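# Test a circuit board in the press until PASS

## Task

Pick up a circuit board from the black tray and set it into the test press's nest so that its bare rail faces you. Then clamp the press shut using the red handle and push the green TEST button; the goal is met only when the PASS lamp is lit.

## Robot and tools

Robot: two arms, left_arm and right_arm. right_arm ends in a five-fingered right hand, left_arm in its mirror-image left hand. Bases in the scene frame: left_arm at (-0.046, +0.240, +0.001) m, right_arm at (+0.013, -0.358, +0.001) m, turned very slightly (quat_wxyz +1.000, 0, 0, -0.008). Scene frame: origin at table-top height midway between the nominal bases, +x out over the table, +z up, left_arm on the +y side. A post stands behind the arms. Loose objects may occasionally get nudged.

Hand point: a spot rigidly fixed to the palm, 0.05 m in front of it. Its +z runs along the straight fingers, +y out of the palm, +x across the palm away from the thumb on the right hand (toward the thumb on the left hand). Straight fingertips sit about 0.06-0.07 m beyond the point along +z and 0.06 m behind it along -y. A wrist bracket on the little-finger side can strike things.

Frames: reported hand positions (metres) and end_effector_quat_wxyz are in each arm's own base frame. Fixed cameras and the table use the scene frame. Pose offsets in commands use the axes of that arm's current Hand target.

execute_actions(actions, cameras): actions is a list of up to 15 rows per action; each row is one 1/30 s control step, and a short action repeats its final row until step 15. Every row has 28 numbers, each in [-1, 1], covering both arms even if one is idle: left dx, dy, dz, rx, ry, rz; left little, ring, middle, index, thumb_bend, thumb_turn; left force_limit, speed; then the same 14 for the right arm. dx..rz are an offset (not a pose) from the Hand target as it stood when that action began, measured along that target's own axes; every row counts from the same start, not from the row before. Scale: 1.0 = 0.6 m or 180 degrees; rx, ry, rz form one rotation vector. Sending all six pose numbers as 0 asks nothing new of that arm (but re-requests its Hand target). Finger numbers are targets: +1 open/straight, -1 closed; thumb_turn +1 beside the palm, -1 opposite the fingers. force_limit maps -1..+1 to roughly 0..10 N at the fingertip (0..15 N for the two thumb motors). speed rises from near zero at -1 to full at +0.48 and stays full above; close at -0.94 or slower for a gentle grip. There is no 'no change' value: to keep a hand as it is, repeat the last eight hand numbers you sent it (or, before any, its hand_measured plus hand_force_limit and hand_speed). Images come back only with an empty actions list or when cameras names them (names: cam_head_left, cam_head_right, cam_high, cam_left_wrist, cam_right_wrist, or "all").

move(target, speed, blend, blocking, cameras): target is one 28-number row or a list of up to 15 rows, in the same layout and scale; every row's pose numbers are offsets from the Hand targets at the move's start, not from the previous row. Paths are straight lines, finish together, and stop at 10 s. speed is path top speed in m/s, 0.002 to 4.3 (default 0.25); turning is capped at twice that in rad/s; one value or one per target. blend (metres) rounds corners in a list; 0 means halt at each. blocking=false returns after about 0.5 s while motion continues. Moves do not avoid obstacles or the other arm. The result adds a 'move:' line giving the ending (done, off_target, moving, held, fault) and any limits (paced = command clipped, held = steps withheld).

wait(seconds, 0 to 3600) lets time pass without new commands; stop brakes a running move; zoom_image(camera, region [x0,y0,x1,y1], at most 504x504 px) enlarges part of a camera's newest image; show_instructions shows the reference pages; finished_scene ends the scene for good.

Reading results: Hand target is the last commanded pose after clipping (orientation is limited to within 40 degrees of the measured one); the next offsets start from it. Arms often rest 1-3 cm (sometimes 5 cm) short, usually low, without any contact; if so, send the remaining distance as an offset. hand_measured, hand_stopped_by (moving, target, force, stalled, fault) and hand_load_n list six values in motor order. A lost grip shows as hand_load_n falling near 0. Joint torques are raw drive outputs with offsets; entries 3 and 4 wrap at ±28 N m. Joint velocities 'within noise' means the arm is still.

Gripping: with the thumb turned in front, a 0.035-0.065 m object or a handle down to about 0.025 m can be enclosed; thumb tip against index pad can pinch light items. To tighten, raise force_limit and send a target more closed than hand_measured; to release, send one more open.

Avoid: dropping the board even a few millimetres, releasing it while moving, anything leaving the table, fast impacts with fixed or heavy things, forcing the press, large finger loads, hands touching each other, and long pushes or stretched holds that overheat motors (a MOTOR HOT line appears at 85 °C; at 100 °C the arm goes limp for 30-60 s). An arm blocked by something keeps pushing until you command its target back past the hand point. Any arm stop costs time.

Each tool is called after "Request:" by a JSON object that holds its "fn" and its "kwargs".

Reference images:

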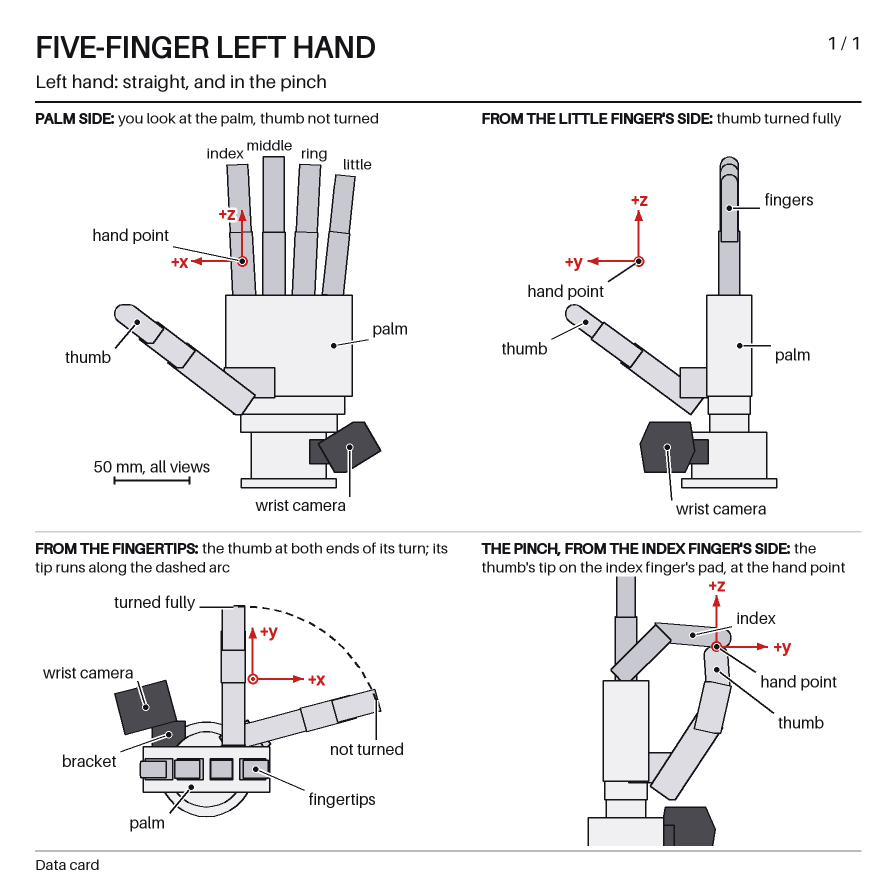

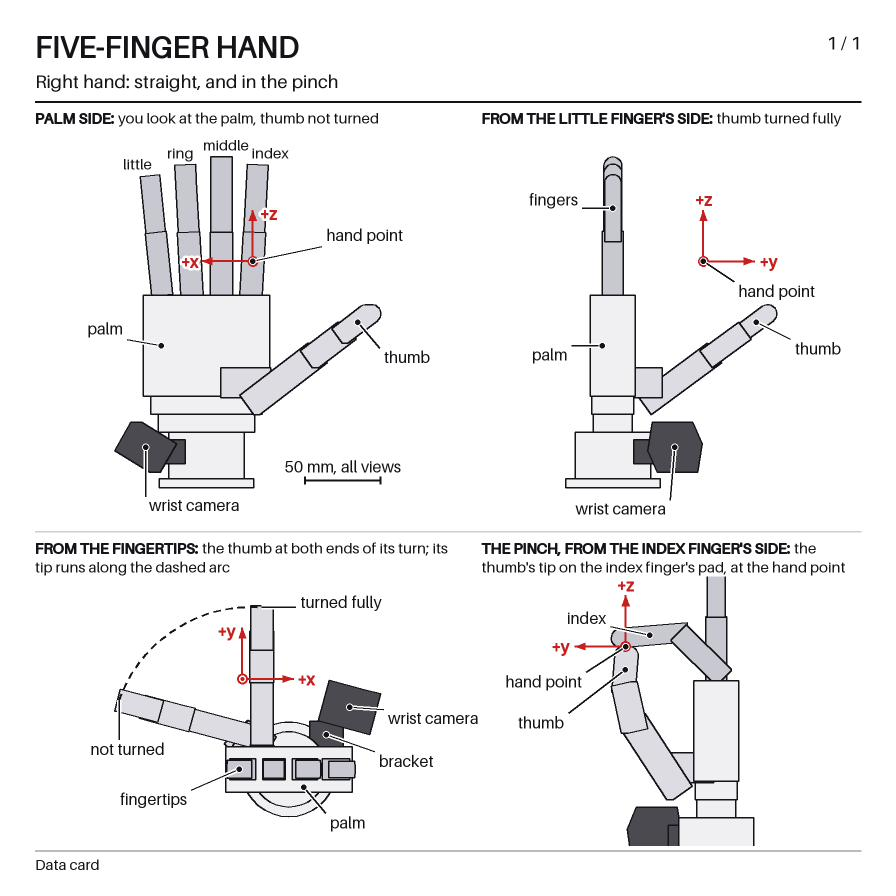

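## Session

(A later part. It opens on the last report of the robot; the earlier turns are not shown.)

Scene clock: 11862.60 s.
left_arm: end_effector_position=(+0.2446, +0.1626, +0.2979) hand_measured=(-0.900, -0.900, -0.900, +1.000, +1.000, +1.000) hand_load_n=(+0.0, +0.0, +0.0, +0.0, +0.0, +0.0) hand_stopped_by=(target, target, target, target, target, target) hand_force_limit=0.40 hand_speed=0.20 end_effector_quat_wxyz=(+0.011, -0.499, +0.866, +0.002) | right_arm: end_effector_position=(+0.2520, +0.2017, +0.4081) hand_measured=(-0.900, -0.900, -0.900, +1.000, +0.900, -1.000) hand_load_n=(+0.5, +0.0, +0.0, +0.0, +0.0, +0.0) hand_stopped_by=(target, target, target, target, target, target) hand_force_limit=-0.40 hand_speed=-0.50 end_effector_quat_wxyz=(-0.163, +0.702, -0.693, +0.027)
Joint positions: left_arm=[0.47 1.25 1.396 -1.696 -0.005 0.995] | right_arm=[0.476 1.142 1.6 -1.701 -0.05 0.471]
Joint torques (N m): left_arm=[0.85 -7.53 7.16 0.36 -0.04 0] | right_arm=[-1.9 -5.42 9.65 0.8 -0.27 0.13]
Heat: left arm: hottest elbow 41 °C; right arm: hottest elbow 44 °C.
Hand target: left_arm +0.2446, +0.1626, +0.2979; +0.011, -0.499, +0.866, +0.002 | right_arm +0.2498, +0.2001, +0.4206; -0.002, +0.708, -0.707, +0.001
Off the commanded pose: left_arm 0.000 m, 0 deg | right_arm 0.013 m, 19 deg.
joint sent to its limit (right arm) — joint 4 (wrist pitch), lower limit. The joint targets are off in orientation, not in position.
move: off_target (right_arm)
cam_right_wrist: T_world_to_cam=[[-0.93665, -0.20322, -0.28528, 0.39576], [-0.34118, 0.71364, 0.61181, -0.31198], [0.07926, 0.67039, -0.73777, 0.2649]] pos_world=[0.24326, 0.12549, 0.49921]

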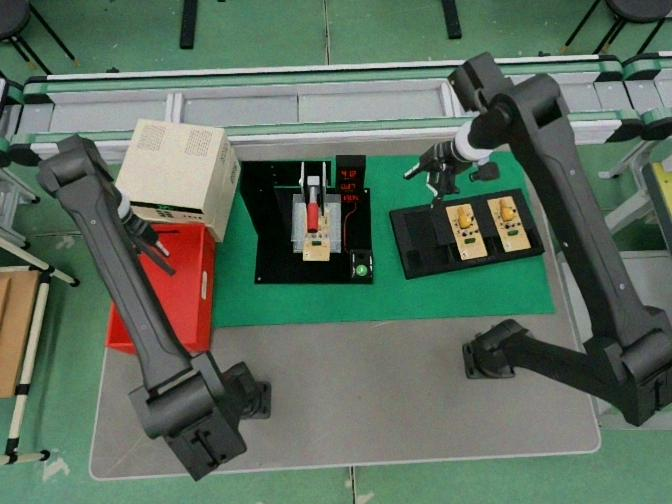

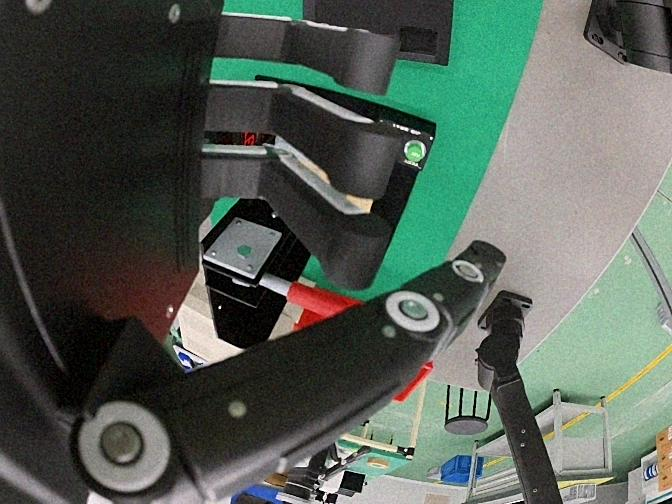

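Request:
{"fn": "move", "kwargs": {"target": [0,0,0,0,0,0,-0.9,-0.9,-0.9,1,1,1,0.4,0.2,-0.145,0.09,0.3667,0,0,0,-0.9,-0.9,-0.9,1,0.9,-1,-0.4,-0.5], "speed": 0.15, "cameras": ["cam_high","cam_right_wrist","cam_head_right","cam_left_wrist"]}}

Request:
{"fn": "zoom_image", "kwargs": {"camera": "cam_high", "region": [280, 180, 420, 300]}}

Scene clock: 11890.93 s.
left_arm: end_effector_position=(+0.2446, +0.1626, +0.2979) hand_measured=(-0.900, -0.900, -0.900, +1.000, +1.000, +1.000) hand_load_n=(+0.0, +0.0, +0.0, +0.0, +0.0, +0.0) hand_stopped_by=(target, target, target, target, target, target) hand_force_limit=0.40 hand_speed=0.20 end_effector_quat_wxyz=(+0.011, -0.499, +0.866, +0.002) | right_arm: end_effector_position=(+0.1961, +0.2837, +0.2007) hand_measured=(-0.900, -0.900, -0.900, +1.000, +0.900, -1.000) hand_load_n=(+0.0, +0.0, +0.0, +0.0, +0.0, +0.0) hand_stopped_by=(target, target, target, target, target, target) hand_force_limit=-0.40 hand_speed=-0.50 end_effector_quat_wxyz=(+0.004, +0.709, -0.705, +0.001)
Joint positions: left_arm=[0.47 1.25 1.396 -1.696 -0.005 0.995] | right_arm=[0.782 1.292 1.176 -1.462 0.003 0.776]
Joint torques (N m): left_arm=[0.91 -7.59 7.17 0.36 -0.04 0.01] | right_arm=[-1.08 -7 7.95 0.88 -0.18 0.1]
Heat: left arm: hottest elbow 41 °C; right arm: hottest elbow 43 °C.
Hand target: left_arm +0.2446, +0.1626, +0.2979; +0.011, -0.499, +0.866, +0.002 | right_arm +0.1962, +0.2874, +0.2005; -0.001, +0.708, -0.707, +0.000
Off the commanded pose: left_arm 0.000 m, 0 deg | right_arm 0.004 m, 1 deg.
move: done
cam_left_wrist: T_world_to_cam=[[0.68249, -0.73079, -0.01246, -0.03965], [-0.61151, -0.58026, 0.53791, 0.07483], [-0.40033, -0.3595, -0.84291, 0.51833]] pos_world=[0.28032, 0.20078, 0.39616]
cam_right_wrist: T_world_to_cam=[[-0.97458, -0.22312, 0.02031, 0.25256], [-0.17928, 0.83102, 0.52656, -0.31061], [-0.13436, 0.50954, -0.84989, 0.17133]] pos_world=[0.21347, 0.22718, 0.30404]
Images, in order (width x height): cam_head_right 672x504, cam_high 672x504, cam_left_wrist 672x504, cam_right_wrist 672x504.

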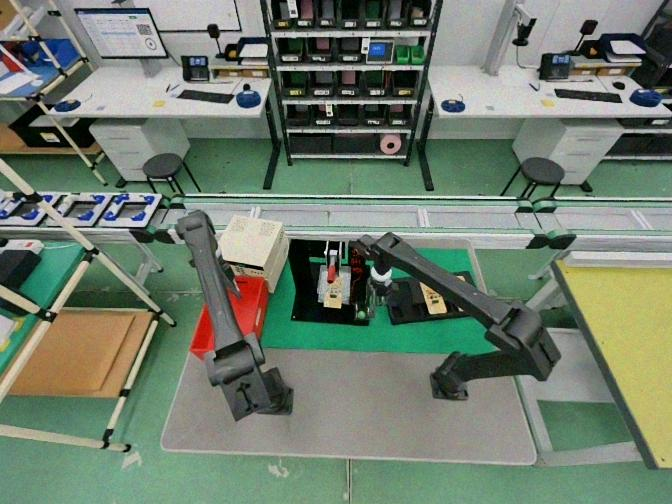

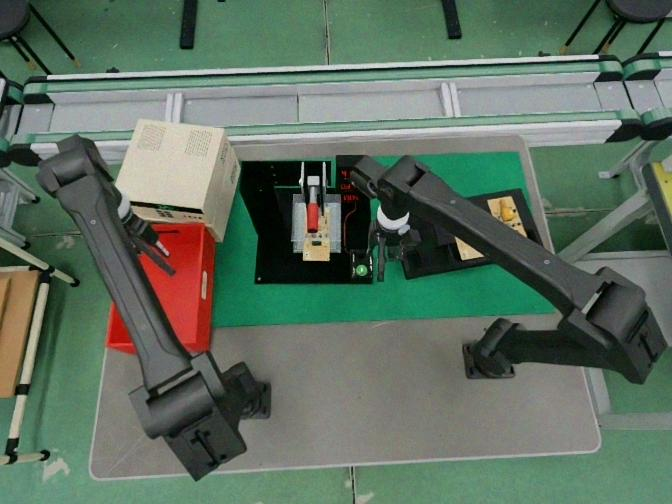

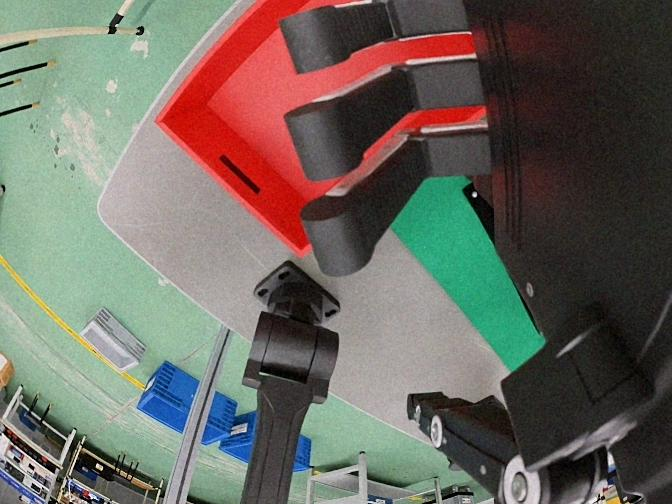

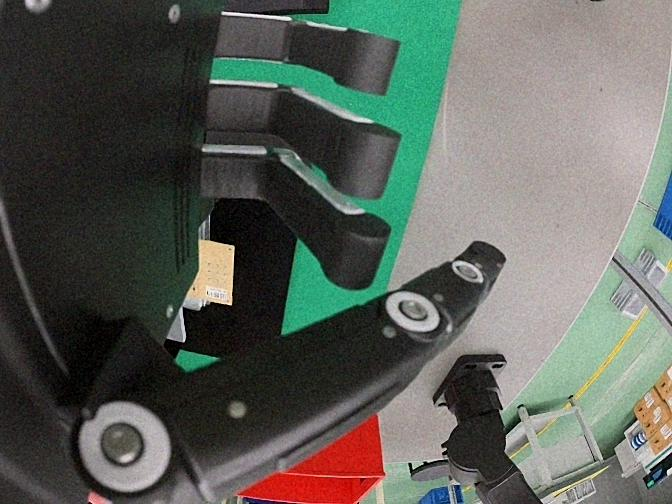

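Scaled by 3.600 from the camera's image (finer frame: 960x720).

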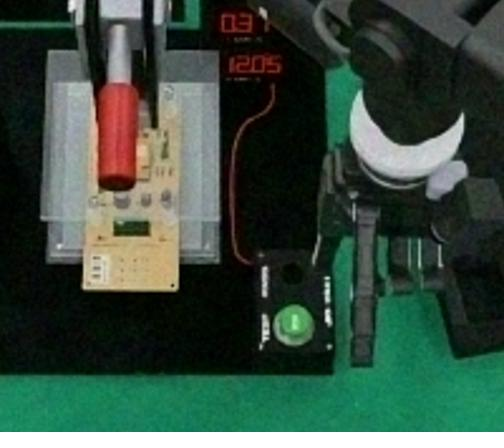

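Request:
{"fn": "move", "kwargs": {"target": [0,0,0,0,0,0,-0.9,-0.9,-0.9,1,1,1,0.4,0.2,0,-0.006,0.03,0,0,0,1,1,1,1,0.9,-1,-0.4,-0.5], "speed": 0.1, "cameras": ["cam_high","cam_right_wrist"]}}

Request:
{"fn": "zoom_image", "kwargs": {"camera": "cam_right_wrist", "region": [180, 0, 400, 300]}}

Scene clock: 11930.37 s.
left_arm: end_effector_position=(+0.2446, +0.1626, +0.2979) hand_measured=(-0.900, -0.900, -0.900, +1.000, +1.000, +1.000) hand_load_n=(+0.0, +0.0, +0.0, +0.5, +0.0, +0.0) hand_stopped_by=(target, target, target, target, target, target) hand_force_limit=0.40 hand_speed=0.20 end_effector_quat_wxyz=(+0.011, -0.499, +0.866, +0.002) | right_arm: end_effector_position=(+0.1983, +0.2858, +0.1864) hand_measured=(+1.000, +1.000, +1.000, +1.000, +0.900, -1.000) hand_load_n=(+0.0, +0.0, -0.5, +0.0, +0.0, +0.0) hand_stopped_by=(target, target, target, target, target, target) hand_force_limit=-0.40 hand_speed=-0.50 end_effector_quat_wxyz=(-0.002, +0.709, -0.705, +0.001)
Joint positions: left_arm=[0.47 1.25 1.396 -1.696 -0.005 0.995] | right_arm=[0.782 1.297 1.143 -1.412 0.003 0.776]
Joint torques (N m): left_arm=[0.85 -7.65 7.17 0.36 -0.04 0.01] | right_arm=[-1.73 -6.48 7.69 0.88 -0.16 0.04]
Heat: left arm: hottest elbow 41 °C; right arm: hottest elbow 40 °C.
Hand target: left_arm +0.2446, +0.1626, +0.2979; +0.011, -0.499, +0.866, +0.002 | right_arm +0.1999, +0.2874, +0.1827; -0.002, +0.708, -0.707, +0.000
Off the commanded pose: left_arm 0.000 m, 0 deg | right_arm 0.004 m, 0 deg.
move: done
cam_right_wrist: T_world_to_cam=[[-0.97479, -0.22288, 0.01048, 0.25733], [-0.18333, 0.82682, 0.53175, -0.30336], [-0.12718, 0.51642, -0.84684, 0.15436]] pos_world=[0.21485, 0.22846, 0.28933]

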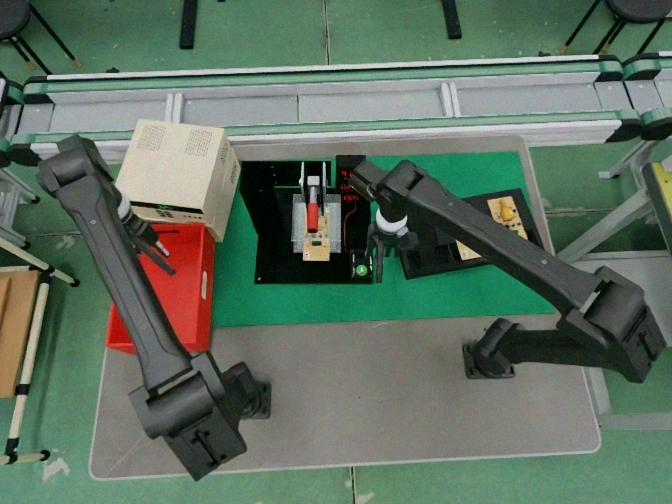

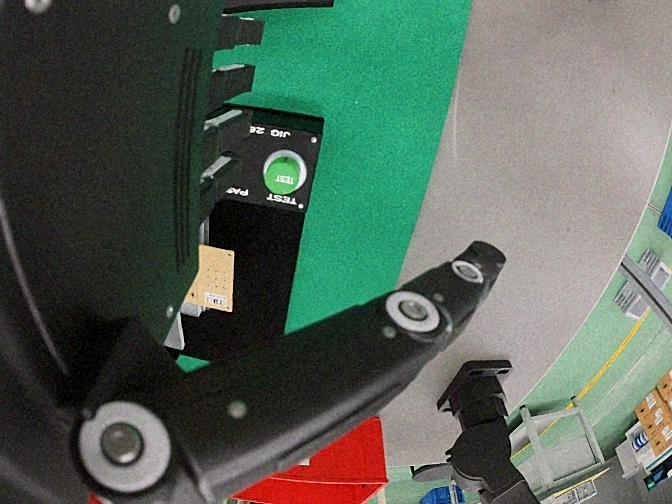

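Scaled by 1.680 from the camera's image (finer frame: 960x720).

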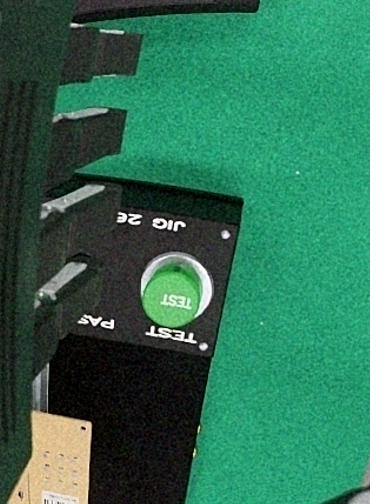

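Request:
{"fn": "zoom_image", "kwargs": {"camera": "cam_right_wrist", "region": [190, 90, 330, 230]}}

Scaled by 3.600 from the camera's image (finer frame: 960x720).

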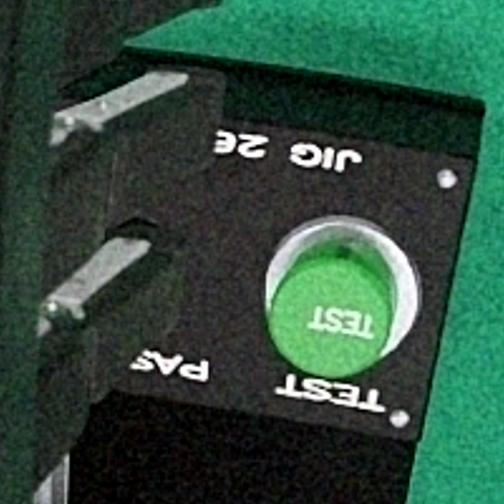

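Request:
{"fn": "move", "kwargs": {"target": [0,0,0,0,0,0,-0.9,-0.9,-0.9,1,1,1,0.4,0.2,-0.0333,0.03,0.0333,0,0,0,1,1,1,1,0.9,-1,-0.4,-0.5], "speed": 0.1, "cameras": ["cam_high","cam_right_wrist"]}}

Request:
{"fn": "zoom_image", "kwargs": {"camera": "cam_right_wrist", "region": [190, 90, 330, 230]}}

Request:
{"fn": "zoom_image", "kwargs": {"camera": "cam_high", "region": [320, 200, 420, 300]}}

Scene clock: 12006.50 s.
left_arm: end_effector_position=(+0.2446, +0.1626, +0.2979) hand_measured=(-0.900, -0.900, -0.900, +1.000, +1.000, +1.000) hand_load_n=(+0.0, +0.0, +0.0, +0.0, +0.0, +0.0) hand_stopped_by=(target, target, target, target, target, target) hand_force_limit=0.40 hand_speed=0.20 end_effector_quat_wxyz=(+0.011, -0.499, +0.866, +0.002) | right_arm: end_effector_position=(+0.1817, +0.3046, +0.1662) hand_measured=(+1.000, +1.000, +1.000, +1.000, +0.900, -1.000) hand_load_n=(+0.0, +0.0, +0.0, +0.0, +0.0, +0.0) hand_stopped_by=(target, target, target, target, target, target) hand_force_limit=-0.40 hand_speed=-0.50 end_effector_quat_wxyz=(-0.002, +0.710, -0.704, +0.001)
Joint positions: left_arm=[0.47 1.25 1.396 -1.696 -0.005 0.995] | right_arm=[0.85 1.314 1.105 -1.358 0.002 0.842]
Joint torques (N m): left_arm=[0.91 -7.59 7.16 0.36 -0.04 0.01] | right_arm=[-1.38 -6.59 7.61 0.91 -0.12 0.11]
Heat: left arm: hottest elbow 41 °C; right arm: hottest elbow 38 °C.
Hand target: left_arm +0.2446, +0.1626, +0.2979; +0.011, -0.499, +0.866, +0.002 | right_arm +0.1819, +0.3073, +0.1626; -0.002, +0.708, -0.706, +0.001
Off the commanded pose: left_arm 0.000 m, 0 deg | right_arm 0.005 m, 0 deg.
move: done
cam_right_wrist: T_world_to_cam=[[-0.97417, -0.2255, 0.01173, 0.24605], [-0.18491, 0.82649, 0.53171, -0.31088], [-0.12959, 0.51581, -0.84685, 0.12614]] pos_world=[0.19856, 0.24736, 0.26923]

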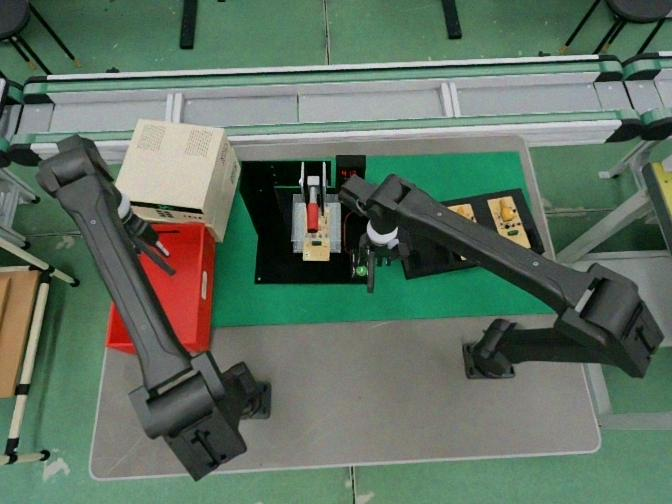

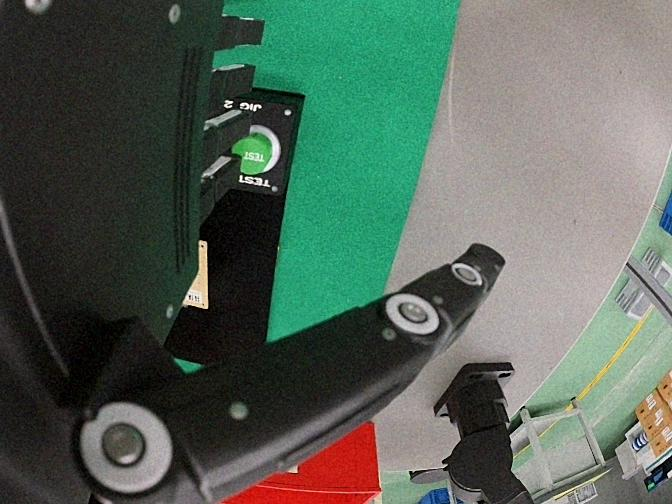

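Scaled by 3.600 from the camera's image (finer frame: 960x720).

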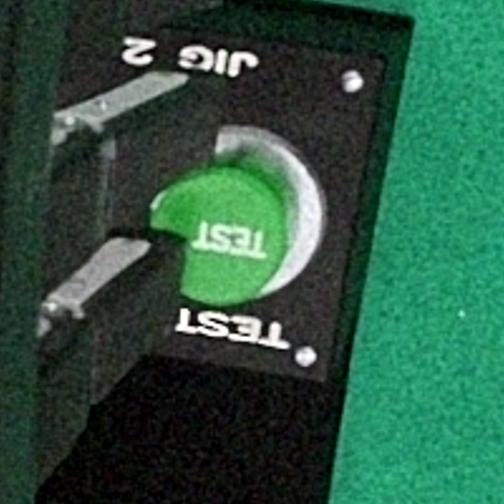

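Scaled by 5.040 from the camera's image (finer frame: 960x720).

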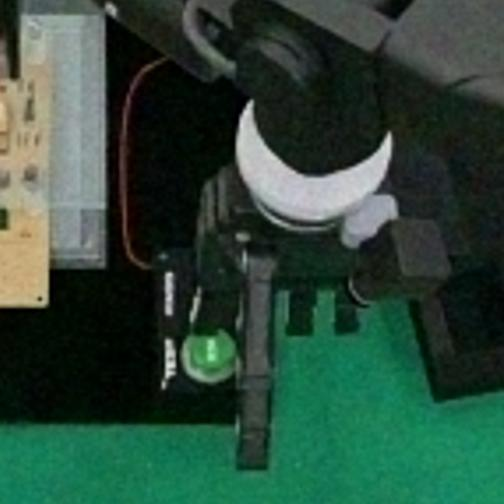

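Request:
{"fn": "move", "kwargs": {"target": [0,0,0,0,0,0,-0.9,-0.9,-0.9,1,1,1,0.4,0.2,0.005,0.0167,0.0167,0,0,0,1,1,1,1,0.9,-1,-0.4,-0.5], "speed": 0.05, "cameras": ["cam_high","cam_right_wrist"]}}

Request:
{"fn": "zoom_image", "kwargs": {"camera": "cam_right_wrist", "region": [190, 90, 330, 230]}}

Request:
{"fn": "zoom_image", "kwargs": {"camera": "cam_high", "region": [320, 200, 420, 300]}}

Scene clock: 12068.33 s.
left_arm: end_effector_position=(+0.2446, +0.1626, +0.2979) hand_measured=(-0.900, -0.900, -0.900, +1.000, +1.000, +1.000) hand_load_n=(+0.0, +0.0, +0.0, +0.0, +0.0, +0.0) hand_stopped_by=(target, target, target, target, target, target) hand_force_limit=0.40 hand_speed=0.20 end_effector_quat_wxyz=(+0.011, -0.499, +0.866, +0.002) | right_arm: end_effector_position=(+0.1775, +0.3036, +0.1571) hand_measured=(+1.000, +1.000, +1.000, +1.000, +0.900, -1.000) hand_load_n=(+0.0, +0.0, +0.0, +0.0, +0.0, +0.0) hand_stopped_by=(target, target, target, target, target, target) hand_force_limit=-0.40 hand_speed=-0.50 end_effector_quat_wxyz=(-0.003, +0.707, -0.707, +0.002)
Joint positions: left_arm=[0.47 1.25 1.396 -1.696 -0.005 0.995] | right_arm=[0.857 1.307 1.074 -1.332 0.004 0.858]
Joint torques (N m): left_arm=[0.91 -7.59 7.17 0.35 -0.03 0.01] | right_arm=[-0.5 -7.06 6.61 0.87 -0.18 0.09]
Heat: left arm: hottest elbow 41 °C; right arm: hottest elbow 38 °C.
Hand target: left_arm +0.2446, +0.1626, +0.2979; +0.011, -0.499, +0.866, +0.002 | right_arm +0.1719, +0.3043, +0.1525; -0.001, +0.708, -0.706, +0.001
Off the commanded pose: left_arm 0.000 m, 0 deg | right_arm 0.007 m, 0 deg.
move: done
cam_right_wrist: T_world_to_cam=[[-0.97623, -0.21655, 0.00922, 0.23983], [-0.17855, 0.82759, 0.53218, -0.30746], [-0.12287, 0.51789, -0.84658, 0.11648]] pos_world=[0.19354, 0.24606, 0.26003]

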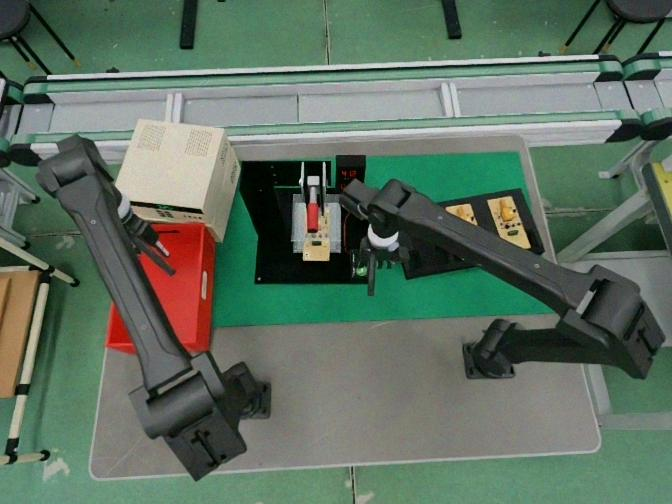

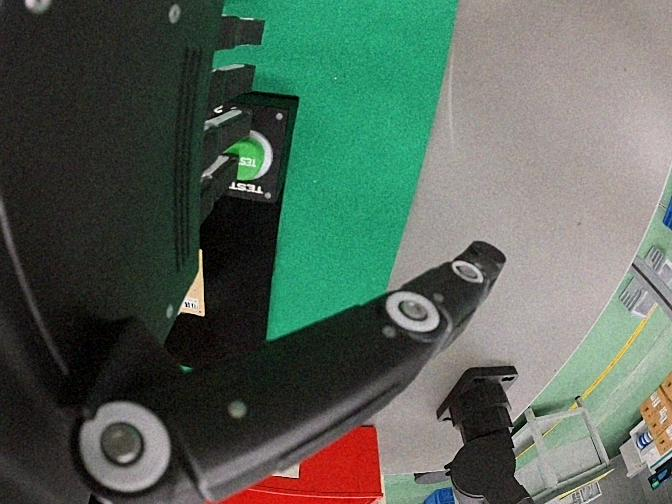

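Scaled by 3.600 from the camera's image (finer frame: 960x720).

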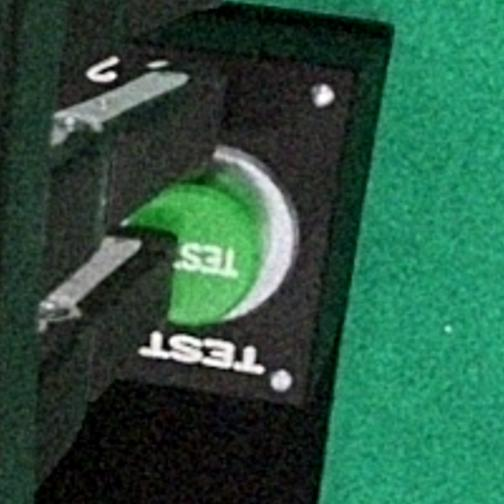

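Scaled by 5.040 from the camera's image (finer frame: 960x720).

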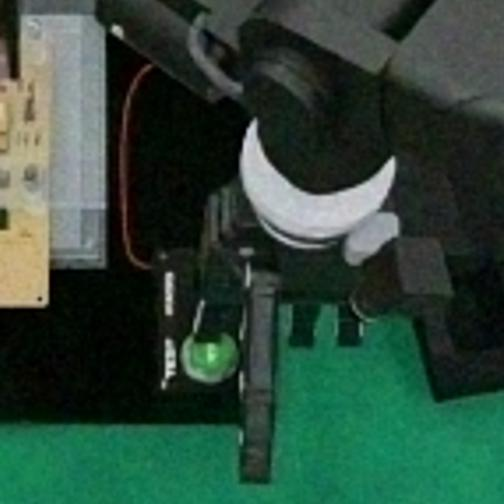

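Request:
{"fn": "move", "kwargs": {"target": [0,0,0,0,0,0,-0.9,-0.9,-0.9,1,1,1,0.4,0.2,-0.0033,-0.0042,0.0292,0,0,0,-0.9,-0.9,-0.9,1,0.9,-1,-0.4,-0.5], "speed": 0.05, "cameras": ["cam_high","cam_right_wrist"]}}

Request:
{"fn": "zoom_image", "kwargs": {"camera": "cam_high", "region": [320, 200, 420, 300]}}

Scene clock: 12098.00 s.
left_arm: end_effector_position=(+0.2446, +0.1626, +0.2979) hand_measured=(-0.900, -0.900, -0.900, +1.000, +1.000, +1.000) hand_load_n=(+0.0, +0.0, +0.0, +0.0, +0.0, +0.0) hand_stopped_by=(target, target, target, target, target, target) hand_force_limit=0.40 hand_speed=0.20 end_effector_quat_wxyz=(+0.011, -0.499, +0.866, +0.002) | right_arm: end_effector_position=(+0.1778, +0.3029, +0.1535) hand_measured=(-0.900, -0.900, -0.900, +1.000, +0.900, -1.000) hand_load_n=(+0.0, +0.0, +0.0, -1.0, +0.0, +0.0) hand_stopped_by=(target, target, target, target, target, target) hand_force_limit=-0.40 hand_speed=-0.50 end_effector_quat_wxyz=(-0.011, +0.707, -0.707, +0.003)
Joint positions: left_arm=[0.47 1.25 1.396 -1.696 -0.005 0.995] | right_arm=[0.857 1.297 1.056 -1.309 0.007 0.858]
Joint torques (N m): left_arm=[0.91 -7.59 7.16 0.36 -0.04 0.01] | right_arm=[-0.85 -4.89 5.71 1.81 -0.34 0.09]
Heat: left arm: hottest elbow 41 °C; right arm: hottest elbow 38 °C.
Hand target: left_arm +0.2446, +0.1626, +0.2979; +0.011, -0.499, +0.866, +0.002 | right_arm +0.1744, +0.3063, +0.1349; -0.001, +0.708, -0.706, +0.001
Off the commanded pose: left_arm 0.000 m, 0 deg | right_arm 0.019 m, 1 deg.
move: off_target (right_arm)
cam_right_wrist: T_world_to_cam=[[-0.97634, -0.21616, -0.00628, 0.24229], [-0.18552, 0.82235, 0.53789, -0.30305], [-0.1111, 0.52632, -0.84299, 0.10876]] pos_world=[0.19241, 0.24434, 0.25621]

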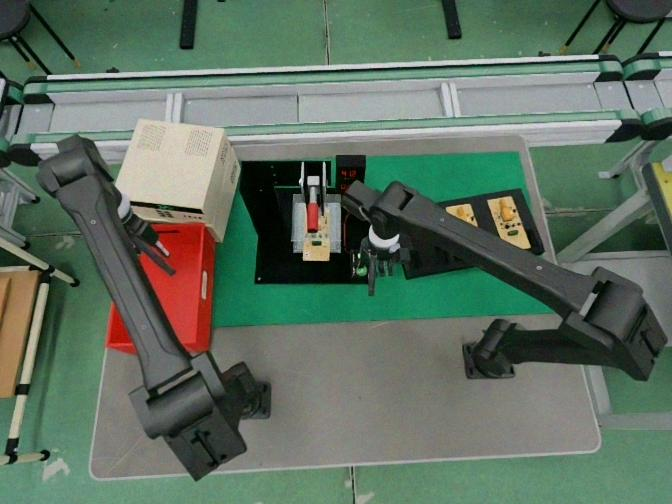

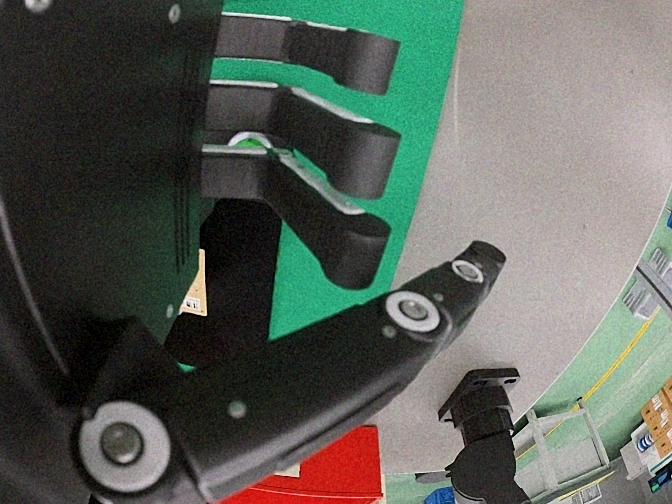

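Scaled by 5.040 from the camera's image (finer frame: 960x720).

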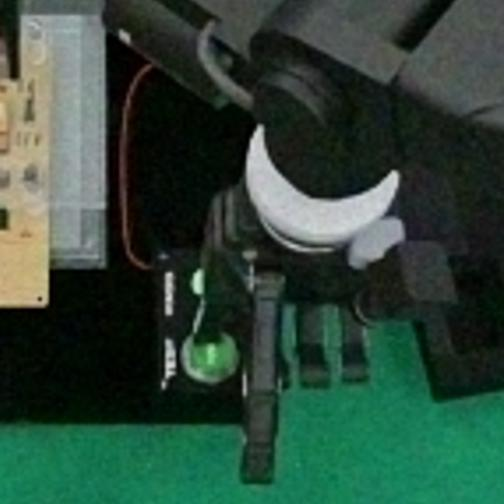

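Request:
{"fn": "zoom_image", "kwargs": {"camera": "cam_high", "region": [340, 240, 380, 290]}}

Scaled by 10.080 from the camera's image (finer frame: 960x720).

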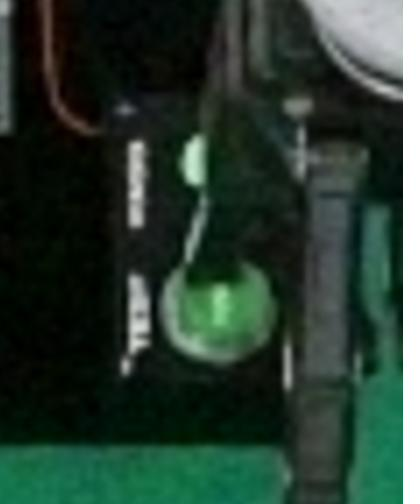

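Request:
{"fn": "move", "kwargs": {"target": [0,0,0,0,0,0,-0.9,-0.9,-0.9,1,1,1,0.4,0.2,0,0,-0.15,0,0,0,-0.9,-0.9,-0.9,1,0.9,-1,-0.4,-0.5], "speed": 0.06, "cameras": ["cam_high","cam_right_wrist"]}}

Request:
{"fn": "zoom_image", "kwargs": {"camera": "cam_high", "region": [320, 200, 420, 300]}}

Scene clock: 12113.60 s.
left_arm: end_effector_position=(+0.2446, +0.1626, +0.2979) hand_measured=(-0.900, -0.900, -0.900, +1.000, +1.000, +1.000) hand_load_n=(+0.0, +0.0, +0.0, +0.0, +0.0, +0.0) hand_stopped_by=(target, target, target, target, target, target) hand_force_limit=0.40 hand_speed=0.20 end_effector_quat_wxyz=(+0.011, -0.499, +0.866, +0.002) | right_arm: end_effector_position=(+0.1689, +0.2946, +0.2021) hand_measured=(-0.900, -0.900, -0.900, +1.000, +0.900, -1.000) hand_load_n=(+0.0, +0.5, +0.0, +0.0, -0.5, +0.0) hand_stopped_by=(target, target, target, target, target, target) hand_force_limit=-0.40 hand_speed=-0.50 end_effector_quat_wxyz=(+0.026, +0.707, -0.707, +0.004)
Joint positions: left_arm=[0.47 1.25 1.396 -1.696 -0.005 0.995] | right_arm=[0.859 1.295 1.179 -1.508 0.004 0.859]
Joint torques (N m): left_arm=[0.91 -7.65 7.17 0.38 -0.04 0.01] | right_arm=[-0.85 -7.88 12.19 0.09 -0.23 0.08]
Heat: left arm: hottest elbow 41 °C; right arm: hottest elbow 38 °C.
Hand target: left_arm +0.2446, +0.1626, +0.2979; +0.011, -0.499, +0.866, +0.002 | right_arm +0.1743, +0.3062, +0.2251; -0.002, +0.708, -0.707, +0.000
Off the commanded pose: left_arm 0.000 m, 0 deg | right_arm 0.026 m, 3 deg.
move: off_target (right_arm)
cam_right_wrist: T_world_to_cam=[[-0.97491, -0.21556, 0.05562, 0.21918], [-0.15936, 0.8502, 0.50176, -0.32925], [-0.15545, 0.48031, -0.86321, 0.17826]] pos_world=[0.18893, 0.24156, 0.30689]

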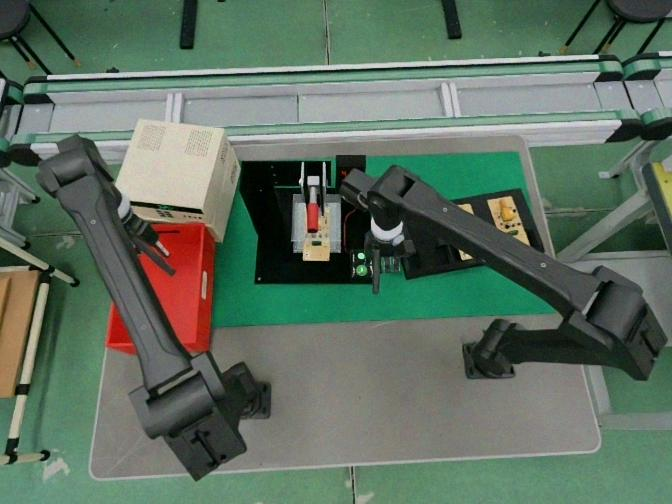

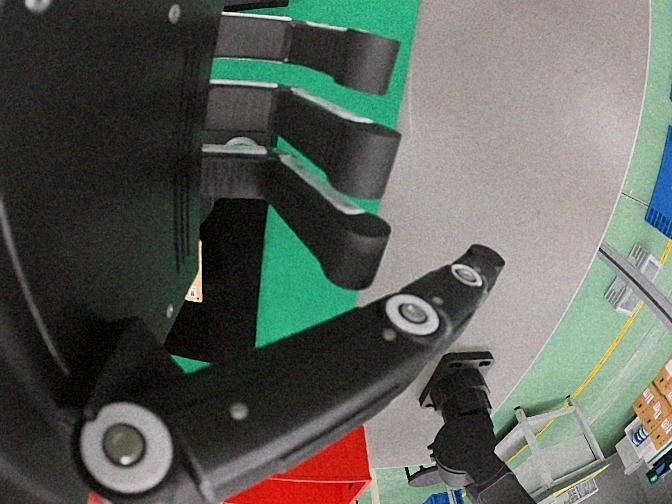

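Scaled by 5.040 from the camera's image (finer frame: 960x720).

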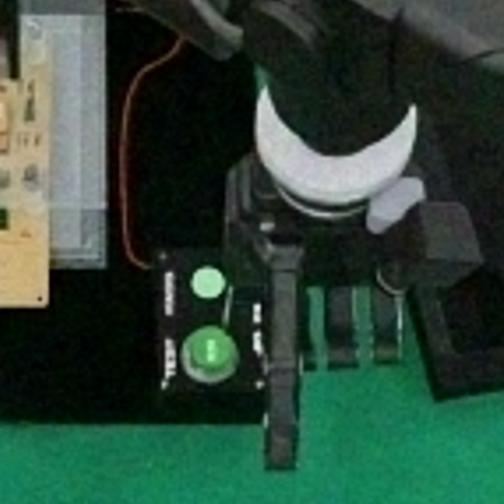

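Request:
{"fn": "move", "kwargs": {"target": [0,0,0,0,0,0,-0.9,-0.9,-0.9,1,1,1,0.4,0.2,0.15,-0.08,-0.25,0,0,0,-0.9,-0.9,-0.9,1,0.9,-1,-0.4,-0.5], "speed": 0.15, "cameras": ["cam_high","cam_head_right"]}}

Request:
{"fn": "zoom_image", "kwargs": {"camera": "cam_high", "region": [240, 150, 400, 290]}}

Scene clock: 12124.03 s.
left_arm: end_effector_position=(+0.2446, +0.1626, +0.2979) hand_measured=(-0.900, -0.900, -0.900, +1.000, +1.000, +1.000) hand_load_n=(+0.0, +0.0, +0.0, +0.0, +0.0, +0.0) hand_stopped_by=(target, target, target, target, target, target) hand_force_limit=0.40 hand_speed=0.20 end_effector_quat_wxyz=(+0.011, -0.499, +0.866, +0.002) | right_arm: end_effector_position=(+0.2178, +0.2151, +0.3556) hand_measured=(-0.900, -0.900, -0.900, +1.000, +0.900, -1.000) hand_load_n=(+0.0, +0.0, +0.0, +0.0, +0.0, +0.0) hand_stopped_by=(target, target, target, target, target, target) hand_force_limit=-0.40 hand_speed=-0.50 end_effector_quat_wxyz=(-0.099, +0.702, -0.705, +0.002)
Joint positions: left_arm=[0.47 1.25 1.396 -1.696 -0.005 0.995] | right_arm=[0.564 1.123 1.447 -1.701 -0.039 0.571]
Joint torques (N m): left_arm=[0.85 -7.65 7.16 0.36 -0.04 0.01] | right_arm=[-1.85 -4.66 12.05 0.58 -0.23 -0.1]
Heat: left arm: hottest elbow 41 °C; right arm: hottest elbow 40 °C.
Hand target: left_arm +0.2446, +0.1626, +0.2979; +0.011, -0.499, +0.866, +0.002 | right_arm +0.2219, +0.2161, +0.3750; -0.001, +0.708, -0.707, +0.000
Off the commanded pose: left_arm 0.000 m, 0 deg | right_arm 0.020 m, 11 deg.
joint sent to its limit (right arm) — joint 4 (wrist pitch), lower limit. The joint targets are off in orientation, not in position.
move: off_target (right_arm)
Images, in order (width x height): cam_head_right 672x504, cam_high 672x504.

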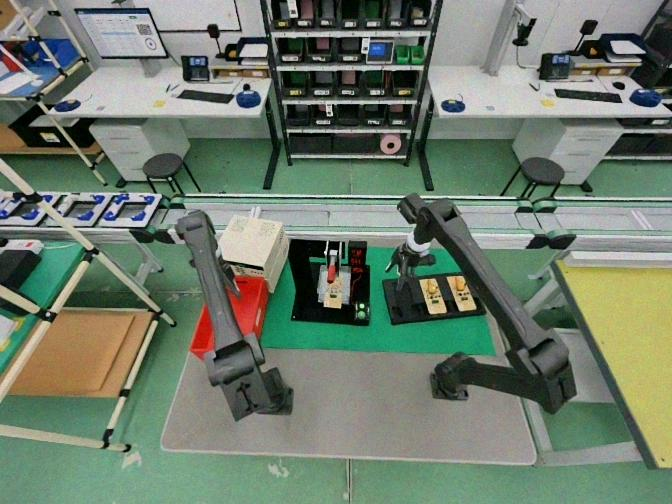

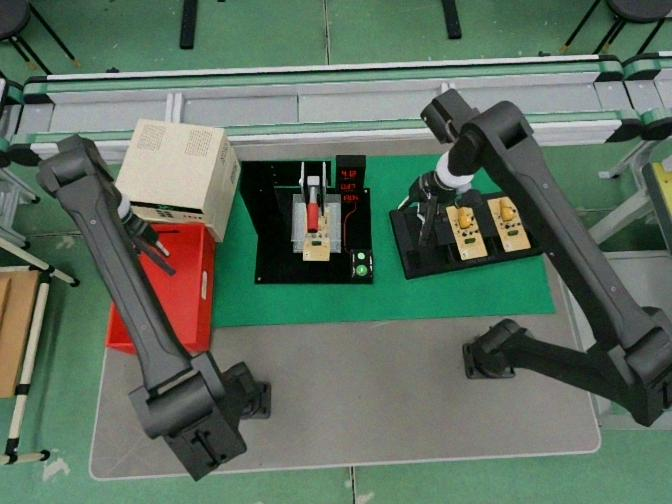

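Scaled by 3.150 from the camera's image (finer frame: 960x720).

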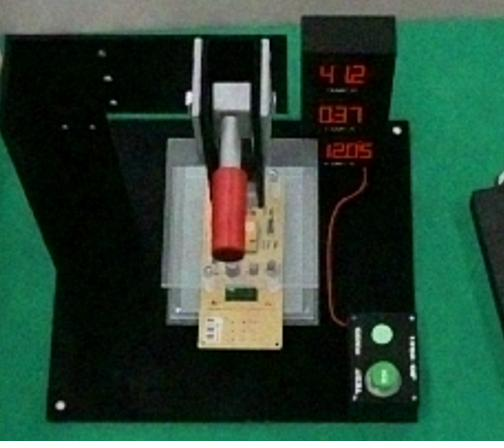

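The PASS lamp is lit and stays lit after the hand has moved away. The press is still locked down.

Request:
{"fn": "finished_scene", "kwargs": {}}

The scene is finished: the task was done.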